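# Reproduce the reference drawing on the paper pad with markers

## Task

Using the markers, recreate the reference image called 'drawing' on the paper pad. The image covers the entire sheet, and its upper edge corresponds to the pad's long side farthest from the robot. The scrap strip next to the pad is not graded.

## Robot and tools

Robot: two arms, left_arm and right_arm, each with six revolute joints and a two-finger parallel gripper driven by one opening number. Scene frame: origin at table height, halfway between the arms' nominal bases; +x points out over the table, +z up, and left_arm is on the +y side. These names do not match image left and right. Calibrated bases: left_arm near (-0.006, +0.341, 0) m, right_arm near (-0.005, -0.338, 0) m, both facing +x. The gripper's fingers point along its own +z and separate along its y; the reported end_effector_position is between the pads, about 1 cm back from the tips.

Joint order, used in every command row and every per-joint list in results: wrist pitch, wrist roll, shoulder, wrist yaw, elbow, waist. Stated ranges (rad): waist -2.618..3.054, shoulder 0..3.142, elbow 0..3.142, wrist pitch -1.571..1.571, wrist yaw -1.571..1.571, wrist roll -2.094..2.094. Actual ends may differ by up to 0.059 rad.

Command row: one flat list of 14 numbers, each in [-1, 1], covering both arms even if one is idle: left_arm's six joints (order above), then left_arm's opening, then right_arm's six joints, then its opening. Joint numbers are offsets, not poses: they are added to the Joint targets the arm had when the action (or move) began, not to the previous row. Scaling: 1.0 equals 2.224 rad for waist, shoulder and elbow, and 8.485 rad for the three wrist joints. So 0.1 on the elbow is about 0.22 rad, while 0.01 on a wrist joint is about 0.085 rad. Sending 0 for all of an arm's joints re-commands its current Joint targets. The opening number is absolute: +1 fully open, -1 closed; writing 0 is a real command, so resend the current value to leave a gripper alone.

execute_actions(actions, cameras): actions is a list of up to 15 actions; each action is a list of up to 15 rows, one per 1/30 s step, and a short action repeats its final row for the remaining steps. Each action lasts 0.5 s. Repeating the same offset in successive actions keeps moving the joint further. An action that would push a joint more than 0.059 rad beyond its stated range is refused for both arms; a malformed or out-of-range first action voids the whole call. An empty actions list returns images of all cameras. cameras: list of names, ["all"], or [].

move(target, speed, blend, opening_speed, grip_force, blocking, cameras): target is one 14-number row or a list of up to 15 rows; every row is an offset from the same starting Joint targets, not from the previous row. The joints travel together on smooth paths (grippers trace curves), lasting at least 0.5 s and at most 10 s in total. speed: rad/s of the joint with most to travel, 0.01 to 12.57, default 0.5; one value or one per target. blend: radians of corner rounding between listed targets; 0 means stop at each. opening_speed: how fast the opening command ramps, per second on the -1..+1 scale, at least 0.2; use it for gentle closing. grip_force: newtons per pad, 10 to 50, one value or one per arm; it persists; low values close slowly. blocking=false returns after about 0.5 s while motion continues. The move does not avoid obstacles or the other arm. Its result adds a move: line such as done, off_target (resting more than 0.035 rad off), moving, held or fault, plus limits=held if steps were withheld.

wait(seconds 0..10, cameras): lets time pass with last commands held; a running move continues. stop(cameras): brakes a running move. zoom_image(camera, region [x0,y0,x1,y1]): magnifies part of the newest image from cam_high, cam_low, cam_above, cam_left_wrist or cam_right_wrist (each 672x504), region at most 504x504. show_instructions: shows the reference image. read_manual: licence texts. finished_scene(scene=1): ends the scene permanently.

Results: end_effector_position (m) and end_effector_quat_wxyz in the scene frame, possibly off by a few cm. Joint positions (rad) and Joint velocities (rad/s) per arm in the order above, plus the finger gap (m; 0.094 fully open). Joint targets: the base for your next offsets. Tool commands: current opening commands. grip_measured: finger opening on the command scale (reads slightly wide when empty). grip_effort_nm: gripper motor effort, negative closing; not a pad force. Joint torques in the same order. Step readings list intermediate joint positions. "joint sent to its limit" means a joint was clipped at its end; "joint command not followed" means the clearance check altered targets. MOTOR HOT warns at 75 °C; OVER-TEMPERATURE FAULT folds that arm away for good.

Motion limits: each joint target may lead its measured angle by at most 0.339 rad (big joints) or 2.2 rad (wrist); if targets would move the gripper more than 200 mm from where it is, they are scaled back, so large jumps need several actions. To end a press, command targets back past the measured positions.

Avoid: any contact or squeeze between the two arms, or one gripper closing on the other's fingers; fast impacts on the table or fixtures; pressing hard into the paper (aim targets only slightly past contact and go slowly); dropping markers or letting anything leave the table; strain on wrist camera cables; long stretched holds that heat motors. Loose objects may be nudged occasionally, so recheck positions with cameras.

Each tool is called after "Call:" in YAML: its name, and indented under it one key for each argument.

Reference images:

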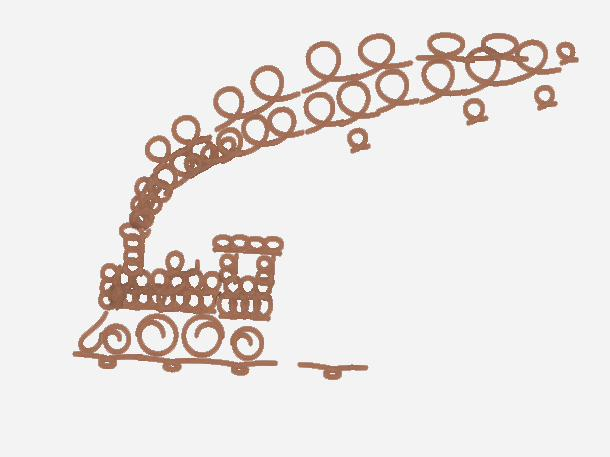

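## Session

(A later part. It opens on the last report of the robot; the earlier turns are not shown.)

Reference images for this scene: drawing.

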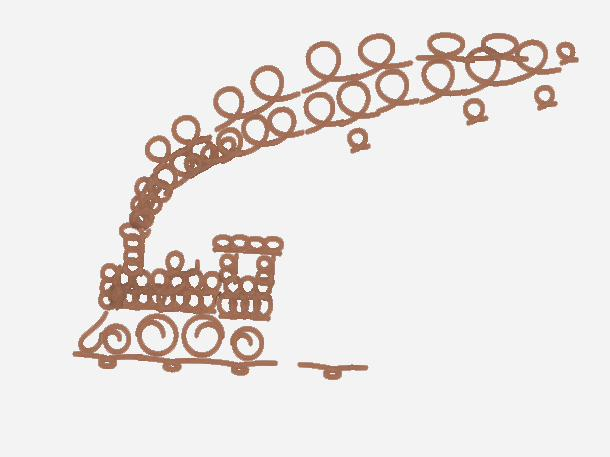

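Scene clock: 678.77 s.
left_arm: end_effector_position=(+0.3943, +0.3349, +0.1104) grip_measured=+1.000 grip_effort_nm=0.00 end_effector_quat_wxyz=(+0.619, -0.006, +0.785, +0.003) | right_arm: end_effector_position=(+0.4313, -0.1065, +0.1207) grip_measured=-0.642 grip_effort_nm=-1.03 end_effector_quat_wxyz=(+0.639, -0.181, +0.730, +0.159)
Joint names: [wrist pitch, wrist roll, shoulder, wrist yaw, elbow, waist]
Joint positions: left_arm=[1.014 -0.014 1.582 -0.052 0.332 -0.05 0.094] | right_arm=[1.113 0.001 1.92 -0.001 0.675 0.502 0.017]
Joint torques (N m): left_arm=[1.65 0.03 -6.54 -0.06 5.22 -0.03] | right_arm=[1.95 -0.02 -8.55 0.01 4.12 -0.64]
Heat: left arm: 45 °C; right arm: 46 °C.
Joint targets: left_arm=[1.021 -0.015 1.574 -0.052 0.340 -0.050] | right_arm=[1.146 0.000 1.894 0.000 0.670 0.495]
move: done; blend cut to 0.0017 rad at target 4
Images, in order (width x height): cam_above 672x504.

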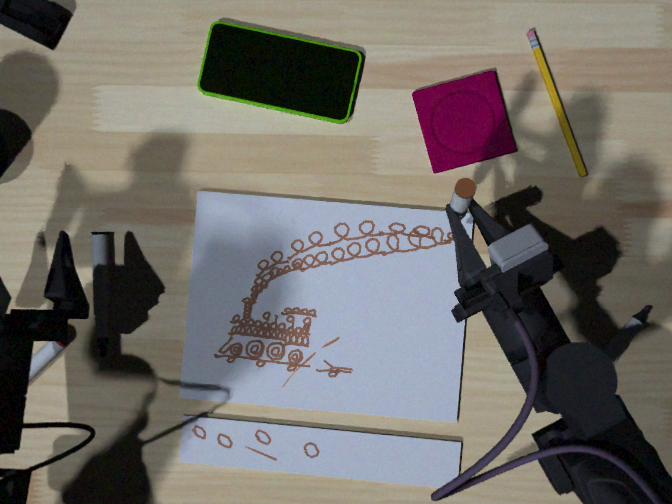

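Call:
move:
  target:
    - [0,0,0,0,0,0,1.0,0,0,0.02152,-0.00236,0.02465,0.04823,-0.85]
    - [0,0,0,0,0,0,1.0,-0.02074,0,-0.01054,0,-0.01267,0.03249,-0.85]
    - [0,0,0,0,0,0,1.0,-0.02799,0,-0.01054,0,-0.01267,0.03249,-0.85]
    - [0,0,0,0,0,0,1.0,-0.02799,0,-0.013393,0,-0.016233,0.025095,-0.85]
    - [0,0,0,0,0,0,1.0,-0.02799,0,-0.013485,0,-0.016348,0.023738,-0.85]
    - [0,0,0,0,0,0,1.0,-0.02799,0,0.005098,0,0.002384,0.020745,-0.85]
    - [0,0,0,0,0,0,1.0,-0.02799,0,0.007945,0,0.005938,0.018630,-0.85]
    - [0,0,0,0,0,0,1.0,-0.02799,0,0.011971,0,0.010964,0.031751,-0.85]
    - [0,0,0,0,0,0,1.0,-0.02799,0,0.014818,0,0.014518,0.033866,-0.85]
    - [0,0,0,0,0,0,1.0,-0.02799,0,-0.003168,0,-0.003468,0.036858,-0.85]
    - [0,0,0,0,0,0,1.0,-0.02799,0,-0.006015,0,-0.007022,0.038973,-0.85]
    - [0,0,0,0,0,0,1.0,-0.02799,0,-0.010041,0,-0.012048,0.025852,-0.85]
    - [0,0,0,0,0,0,1.0,-0.02799,0,-0.014682,0,-0.017841,0.023061,-0.85]
    - [0,0,0,0,0,0,1.0,-0.02799,0,-0.017233,0,-0.021026,0.019288,-0.85]
    - [0,0,0,0,0,0,1.0,0,0,-0.017233,0,-0.021026,0.019288,-0.85]
  speed: [0.5,0.12,0.1,0.04,0.04,0.14,0.045,0.075,0.045,0.12,0.045,0.075,0.04,0.04,0.5]
  blend: [0.01,0.005,0,0.0015,0.0015,0.002,0.002,0.002,0.002,0.002,0.002,0.002,0.002,0,0]
  cameras: ["cam_above"]

Scene clock: 686.83 s.
left_arm: end_effector_position=(+0.3943, +0.3349, +0.1104) grip_measured=+1.000 grip_effort_nm=0.00 end_effector_quat_wxyz=(+0.619, -0.006, +0.785, +0.003) | right_arm: end_effector_position=(+0.4111, -0.0942, +0.1209) grip_measured=-0.642 grip_effort_nm=-1.03 end_effector_quat_wxyz=(+0.633, -0.197, +0.729, +0.172)
Joint names: [wrist pitch, wrist roll, shoulder, wrist yaw, elbow, waist]
Joint positions: left_arm=[1.014 -0.014 1.582 -0.052 0.332 -0.05 0.094] | right_arm=[1.113 0.001 1.881 -0.001 0.628 0.545 0.017]
Joint torques (N m): left_arm=[1.66 0.04 -6.39 -0.02 5.18 0.01] | right_arm=[1.95 -0.02 -8.2 0.01 4.1 -0.62]
Heat: left arm: 45 °C; right arm: 46 °C.
Joint targets: left_arm=[1.021 -0.015 1.574 -0.052 0.340 -0.050] | right_arm=[1.146 0.000 1.855 0.000 0.623 0.538]
move: done
Images, in order (width x height): cam_above 672x504.

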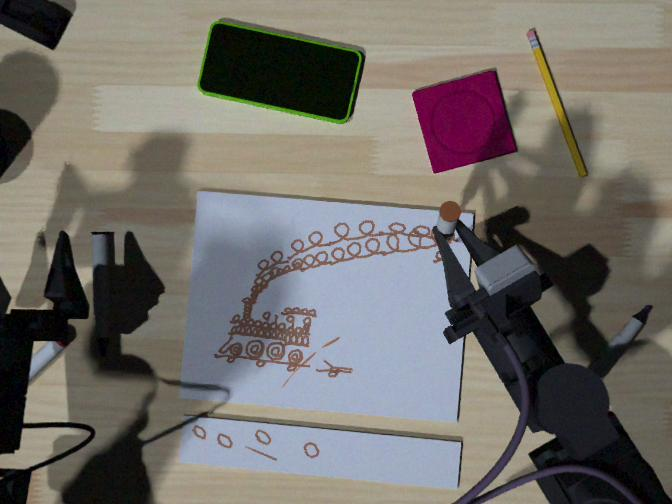

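Call:
move:
  target:
    - [0,0,0,0,0,0,1.0,0,0,0.05898,-0.00236,0.07080,0.05937,-0.85]
    - [0,0,0,0,0,0,1.0,-0.02074,0,0.02692,0,0.03348,0.04363,-0.85]
    - [0,0,0,0,0,0,1.0,-0.02799,0,0.02692,0,0.03348,0.04363,-0.85]
    - [0,0,0,0,0,0,1.0,-0.02799,0,0.024672,0,0.030524,0.036693,-0.85]
    - [0,0,0,0,0,0,1.0,-0.02799,0,0.024570,0,0.030390,0.035207,-0.85]
    - [0,0,0,0,0,0,1.0,-0.02799,0,0.042880,0,0.048802,0.032214,-0.85]
    - [0,0,0,0,0,0,1.0,-0.02799,0,0.045629,0,0.052417,0.030166,-0.85]
    - [0,0,0,0,0,0,1.0,-0.02799,0,0.049517,0,0.057529,0.043075,-0.85]
    - [0,0,0,0,0,0,1.0,-0.02799,0,0.052266,0,0.061144,0.045123,-0.85]
    - [0,0,0,0,0,0,1.0,-0.02799,0,0.034280,0,0.043158,0.048019,-0.85]
    - [0,0,0,0,0,0,1.0,-0.02799,0,0.031531,0,0.039543,0.050067,-0.85]
    - [0,0,0,0,0,0,1.0,-0.02799,0,0.027643,0,0.034431,0.037158,-0.85]
    - [0,0,0,0,0,0,1.0,-0.02799,0,0.023351,0,0.028787,0.034736,-0.85]
    - [0,0,0,0,0,0,1.0,-0.02799,0,0.020545,0,0.025097,0.030610,-0.85]
    - [0,0,0,0,0,0,1.0,0,0,0.020545,0,0.025097,0.030610,-0.85]
  speed: [0.5,0.12,0.1,0.04,0.04,0.14,0.045,0.075,0.045,0.12,0.045,0.075,0.04,0.04,0.5]
  blend: [0.01,0.005,0,0.0015,0.0015,0.002,0.002,0.002,0.002,0.002,0.002,0.002,0.002,0,0]
  cameras: []

Scene clock: 694.73 s.
left_arm: end_effector_position=(+0.3943, +0.3349, +0.1104) grip_measured=+1.000 grip_effort_nm=0.00 end_effector_quat_wxyz=(+0.619, -0.006, +0.785, +0.003) | right_arm: end_effector_position=(+0.4049, -0.0586, +0.1204) grip_measured=-0.642 grip_effort_nm=-1.03 end_effector_quat_wxyz=(+0.630, -0.221, +0.719, +0.194)
Joint names: [wrist pitch, wrist roll, shoulder, wrist yaw, elbow, waist]
Joint positions: left_arm=[1.014 -0.014 1.582 -0.052 0.332 -0.05 0.094] | right_arm=[1.113 0.001 1.928 -0.001 0.684 0.613 0.017]
Joint torques (N m): left_arm=[1.68 0.06 -6.42 -0.04 5.3 -0.08] | right_arm=[1.95 -0.02 -8.61 0 4.14 -0.62]
Heat: left arm: 45 °C; right arm: 46 °C.
Joint targets: left_arm=[1.021 -0.015 1.574 -0.052 0.340 -0.050] | right_arm=[1.146 0.000 1.901 0.000 0.679 0.606]
move: done
No camera images: "cameras" was empty.

Call:
move:
  target:
    - [0,0,0,0,0,0,1.0,0,0,0.07674,-0.00236,0.09636,0.07615,-0.85]
    - [0,0,0,0,0,0,1.0,-0.02074,0,0.04468,0,0.05904,0.06041,-0.85]
    - [0,0,0,0,0,0,1.0,-0.02799,0,0.04468,0,0.05904,0.06041,-0.85]
    - [0,0,0,0,0,0,1.0,-0.02799,0,0.042235,0,0.055712,0.054481,-0.85]
    - [0,0,0,0,0,0,1.0,-0.02799,0,0.042084,0,0.055506,0.052781,-0.85]
    - [0,0,0,0,0,0,1.0,-0.02799,0,0.060178,0,0.073638,0.050046,-0.85]
    - [0,0,0,0,0,0,1.0,-0.02799,0,0.062735,0,0.077120,0.048235,-0.85]
    - [0,0,0,0,0,0,1.0,-0.02799,0,0.066351,0,0.082044,0.060775,-0.85]
    - [0,0,0,0,0,0,1.0,-0.02799,0,0.068908,0,0.085526,0.062586,-0.85]
    - [0,0,0,0,0,0,1.0,-0.02799,0,0.050922,0,0.067540,0.065146,-0.85]
    - [0,0,0,0,0,0,1.0,-0.02799,0,0.048365,0,0.064058,0.066957,-0.85]
    - [0,0,0,0,0,0,1.0,-0.02799,0,0.044749,0,0.059134,0.054417,-0.85]
    - [0,0,0,0,0,0,1.0,-0.02799,0,0.040786,0,0.053739,0.052976,-0.85]
    - [0,0,0,0,0,0,1.0,-0.02799,0,0.038077,0,0.050050,0.049807,-0.85]
    - [0,0,0,0,0,0,1.0,0,0,0.038077,0,0.050050,0.049807,-0.85]
  speed: [0.6,0.12,0.1,0.04,0.04,0.14,0.045,0.075,0.045,0.12,0.045,0.075,0.04,0.04,0.5]
  blend: [0.01,0.005,0,0.0015,0.0015,0.002,0.002,0.002,0.002,0.002,0.002,0.002,0.002,0,0]
  cameras: []

Scene clock: 702.73 s.
left_arm: end_effector_position=(+0.3943, +0.3349, +0.1104) grip_measured=+1.000 grip_effort_nm=0.00 end_effector_quat_wxyz=(+0.619, -0.006, +0.785, +0.003) | right_arm: end_effector_position=(+0.3918, +0.0027, +0.1215) grip_measured=-0.642 grip_effort_nm=-1.03 end_effector_quat_wxyz=(+0.627, -0.258, +0.697, +0.232)
Joint names: [wrist pitch, wrist roll, shoulder, wrist yaw, elbow, waist]
Joint positions: left_arm=[1.014 -0.014 1.582 -0.052 0.332 -0.05 0.094] | right_arm=[1.113 0.001 2.014 -0.001 0.795 0.724 0.017]
Joint torques (N m): left_arm=[1.65 0.05 -6.43 -0.09 5.14 -0.09] | right_arm=[1.97 -0.02 -9.42 0.01 4.26 -0.65]
Heat: left arm: 45 °C; right arm: 46 °C.
Joint targets: left_arm=[1.021 -0.015 1.574 -0.052 0.340 -0.050] | right_arm=[1.146 0.000 1.986 -0.001 0.790 0.717]
move: done
No camera images: "cameras" was empty.

Now retract and view the full pad.

Call:
move:
  target: [0,0,0,0,0,0,1.0,0,0,0.015,0,-0.005,-0.29,-0.85]
  speed: 0.6
  cameras: ["cam_above", "cam_high"]

Scene clock: 704.50 s.
left_arm: end_effector_position=(+0.3943, +0.3349, +0.1104) grip_measured=+1.000 grip_effort_nm=0.00 end_effector_quat_wxyz=(+0.619, -0.006, +0.785, +0.003) | right_arm: end_effector_position=(+0.5155, -0.3130, +0.1183) grip_measured=-0.642 grip_effort_nm=-1.03 end_effector_quat_wxyz=(+0.666, -0.016, +0.746, +0.014)
Joint names: [wrist pitch, wrist roll, shoulder, wrist yaw, elbow, waist]
Joint positions: left_arm=[1.014 -0.014 1.582 -0.052 0.332 -0.05 0.094] | right_arm=[1.115 0.001 2.014 0.007 0.786 0.066 0.017]
Joint torques (N m): left_arm=[1.63 0.03 -6.49 -0.04 5.2 -0.05] | right_arm=[1.95 -0.01 -6.87 -0.07 4.07 0.46]
Heat: left arm: 45 °C; right arm: 46 °C.
Joint targets: left_arm=[1.021 -0.015 1.574 -0.052 0.340 -0.050] | right_arm=[1.146 0.000 2.019 0.000 0.779 0.072]
move: done
Images, in order (width x height): cam_high 672x504, cam_above 672x504.

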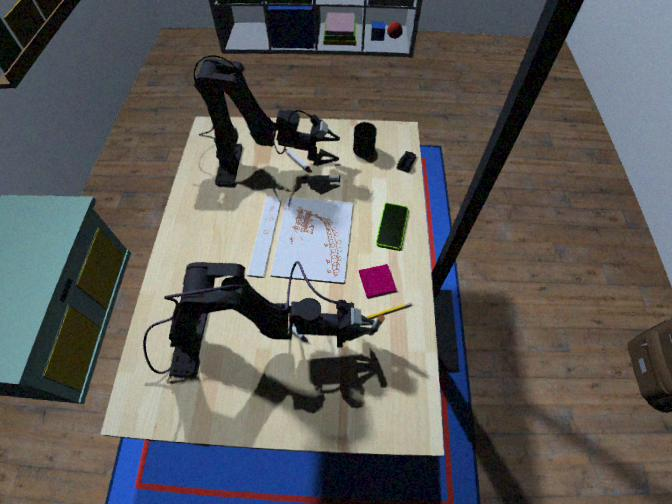

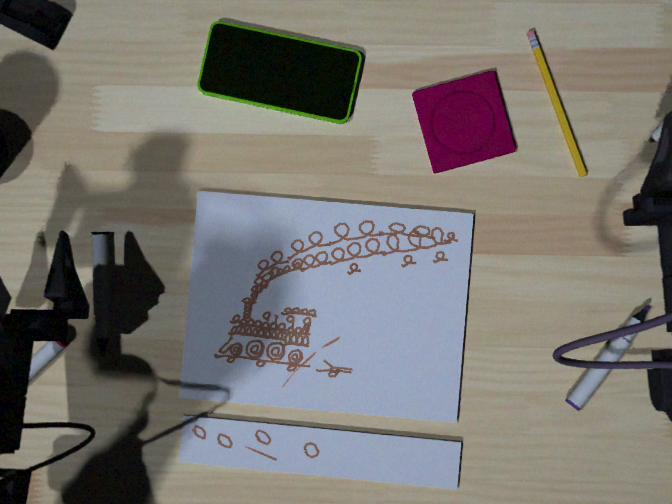

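Call:
zoom_image:
  camera: "cam_above"
  region: [200, 200, 480, 400]

Call:
zoom_image:
  camera: "cam_above"
  region: [330, 200, 484, 300]

Call:
zoom_image:
  camera: "cam_above"
  region: [200, 290, 370, 400]

Call:
zoom_image:
  camera: "cam_above"
  region: [230, 210, 360, 320]

Scaled by 1.800 from the camera's 672x504 image, which has a finer 960x720 frame.

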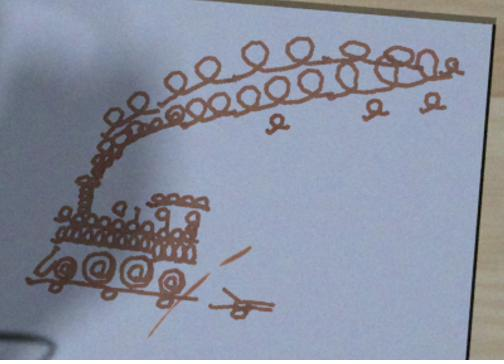

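Scaled by 3.273 from the camera's 672x504 image, which has a finer 960x720 frame.

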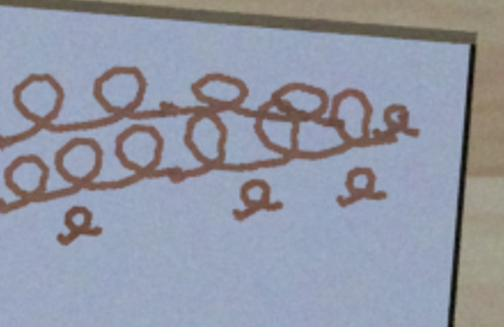

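Scaled by 2.965 from the camera's 672x504 image, which has a finer 960x720 frame.

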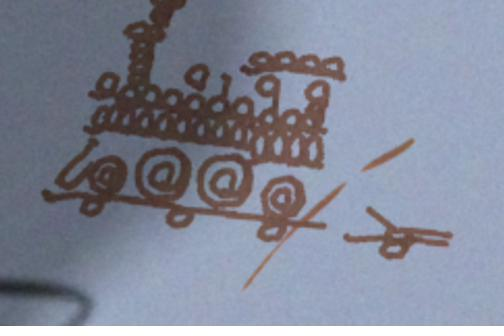

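Scaled by 3.877 from the camera's 672x504 image, which has a finer 960x720 frame.

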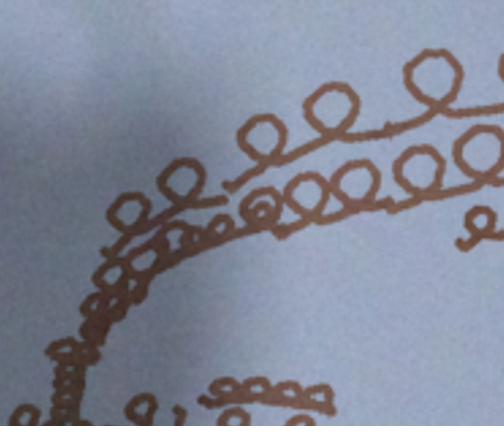

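Call:
show_instructions:

Reference images for this scene: drawing.

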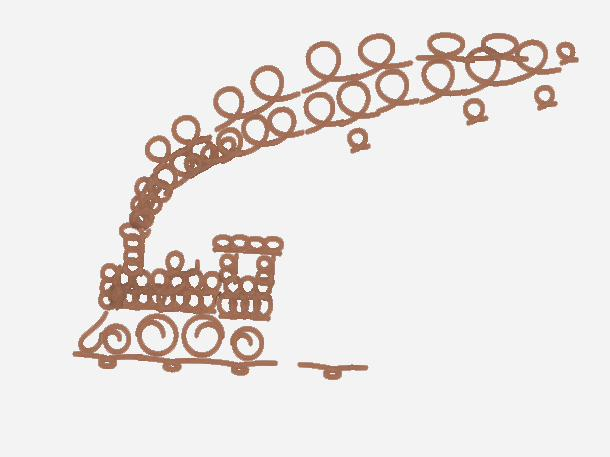

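Call:
zoom_image:
  camera: "cam_above"
  region: [225, 300, 325, 375]

Scaled by 5.040 from the camera's 672x504 image, which has a finer 960x720 frame.

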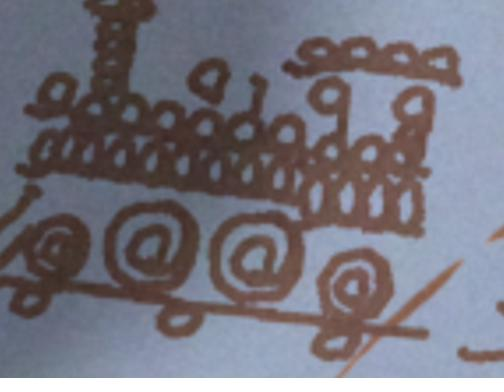

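Call:
finished_scene:
  scene: 1

The scene is finished.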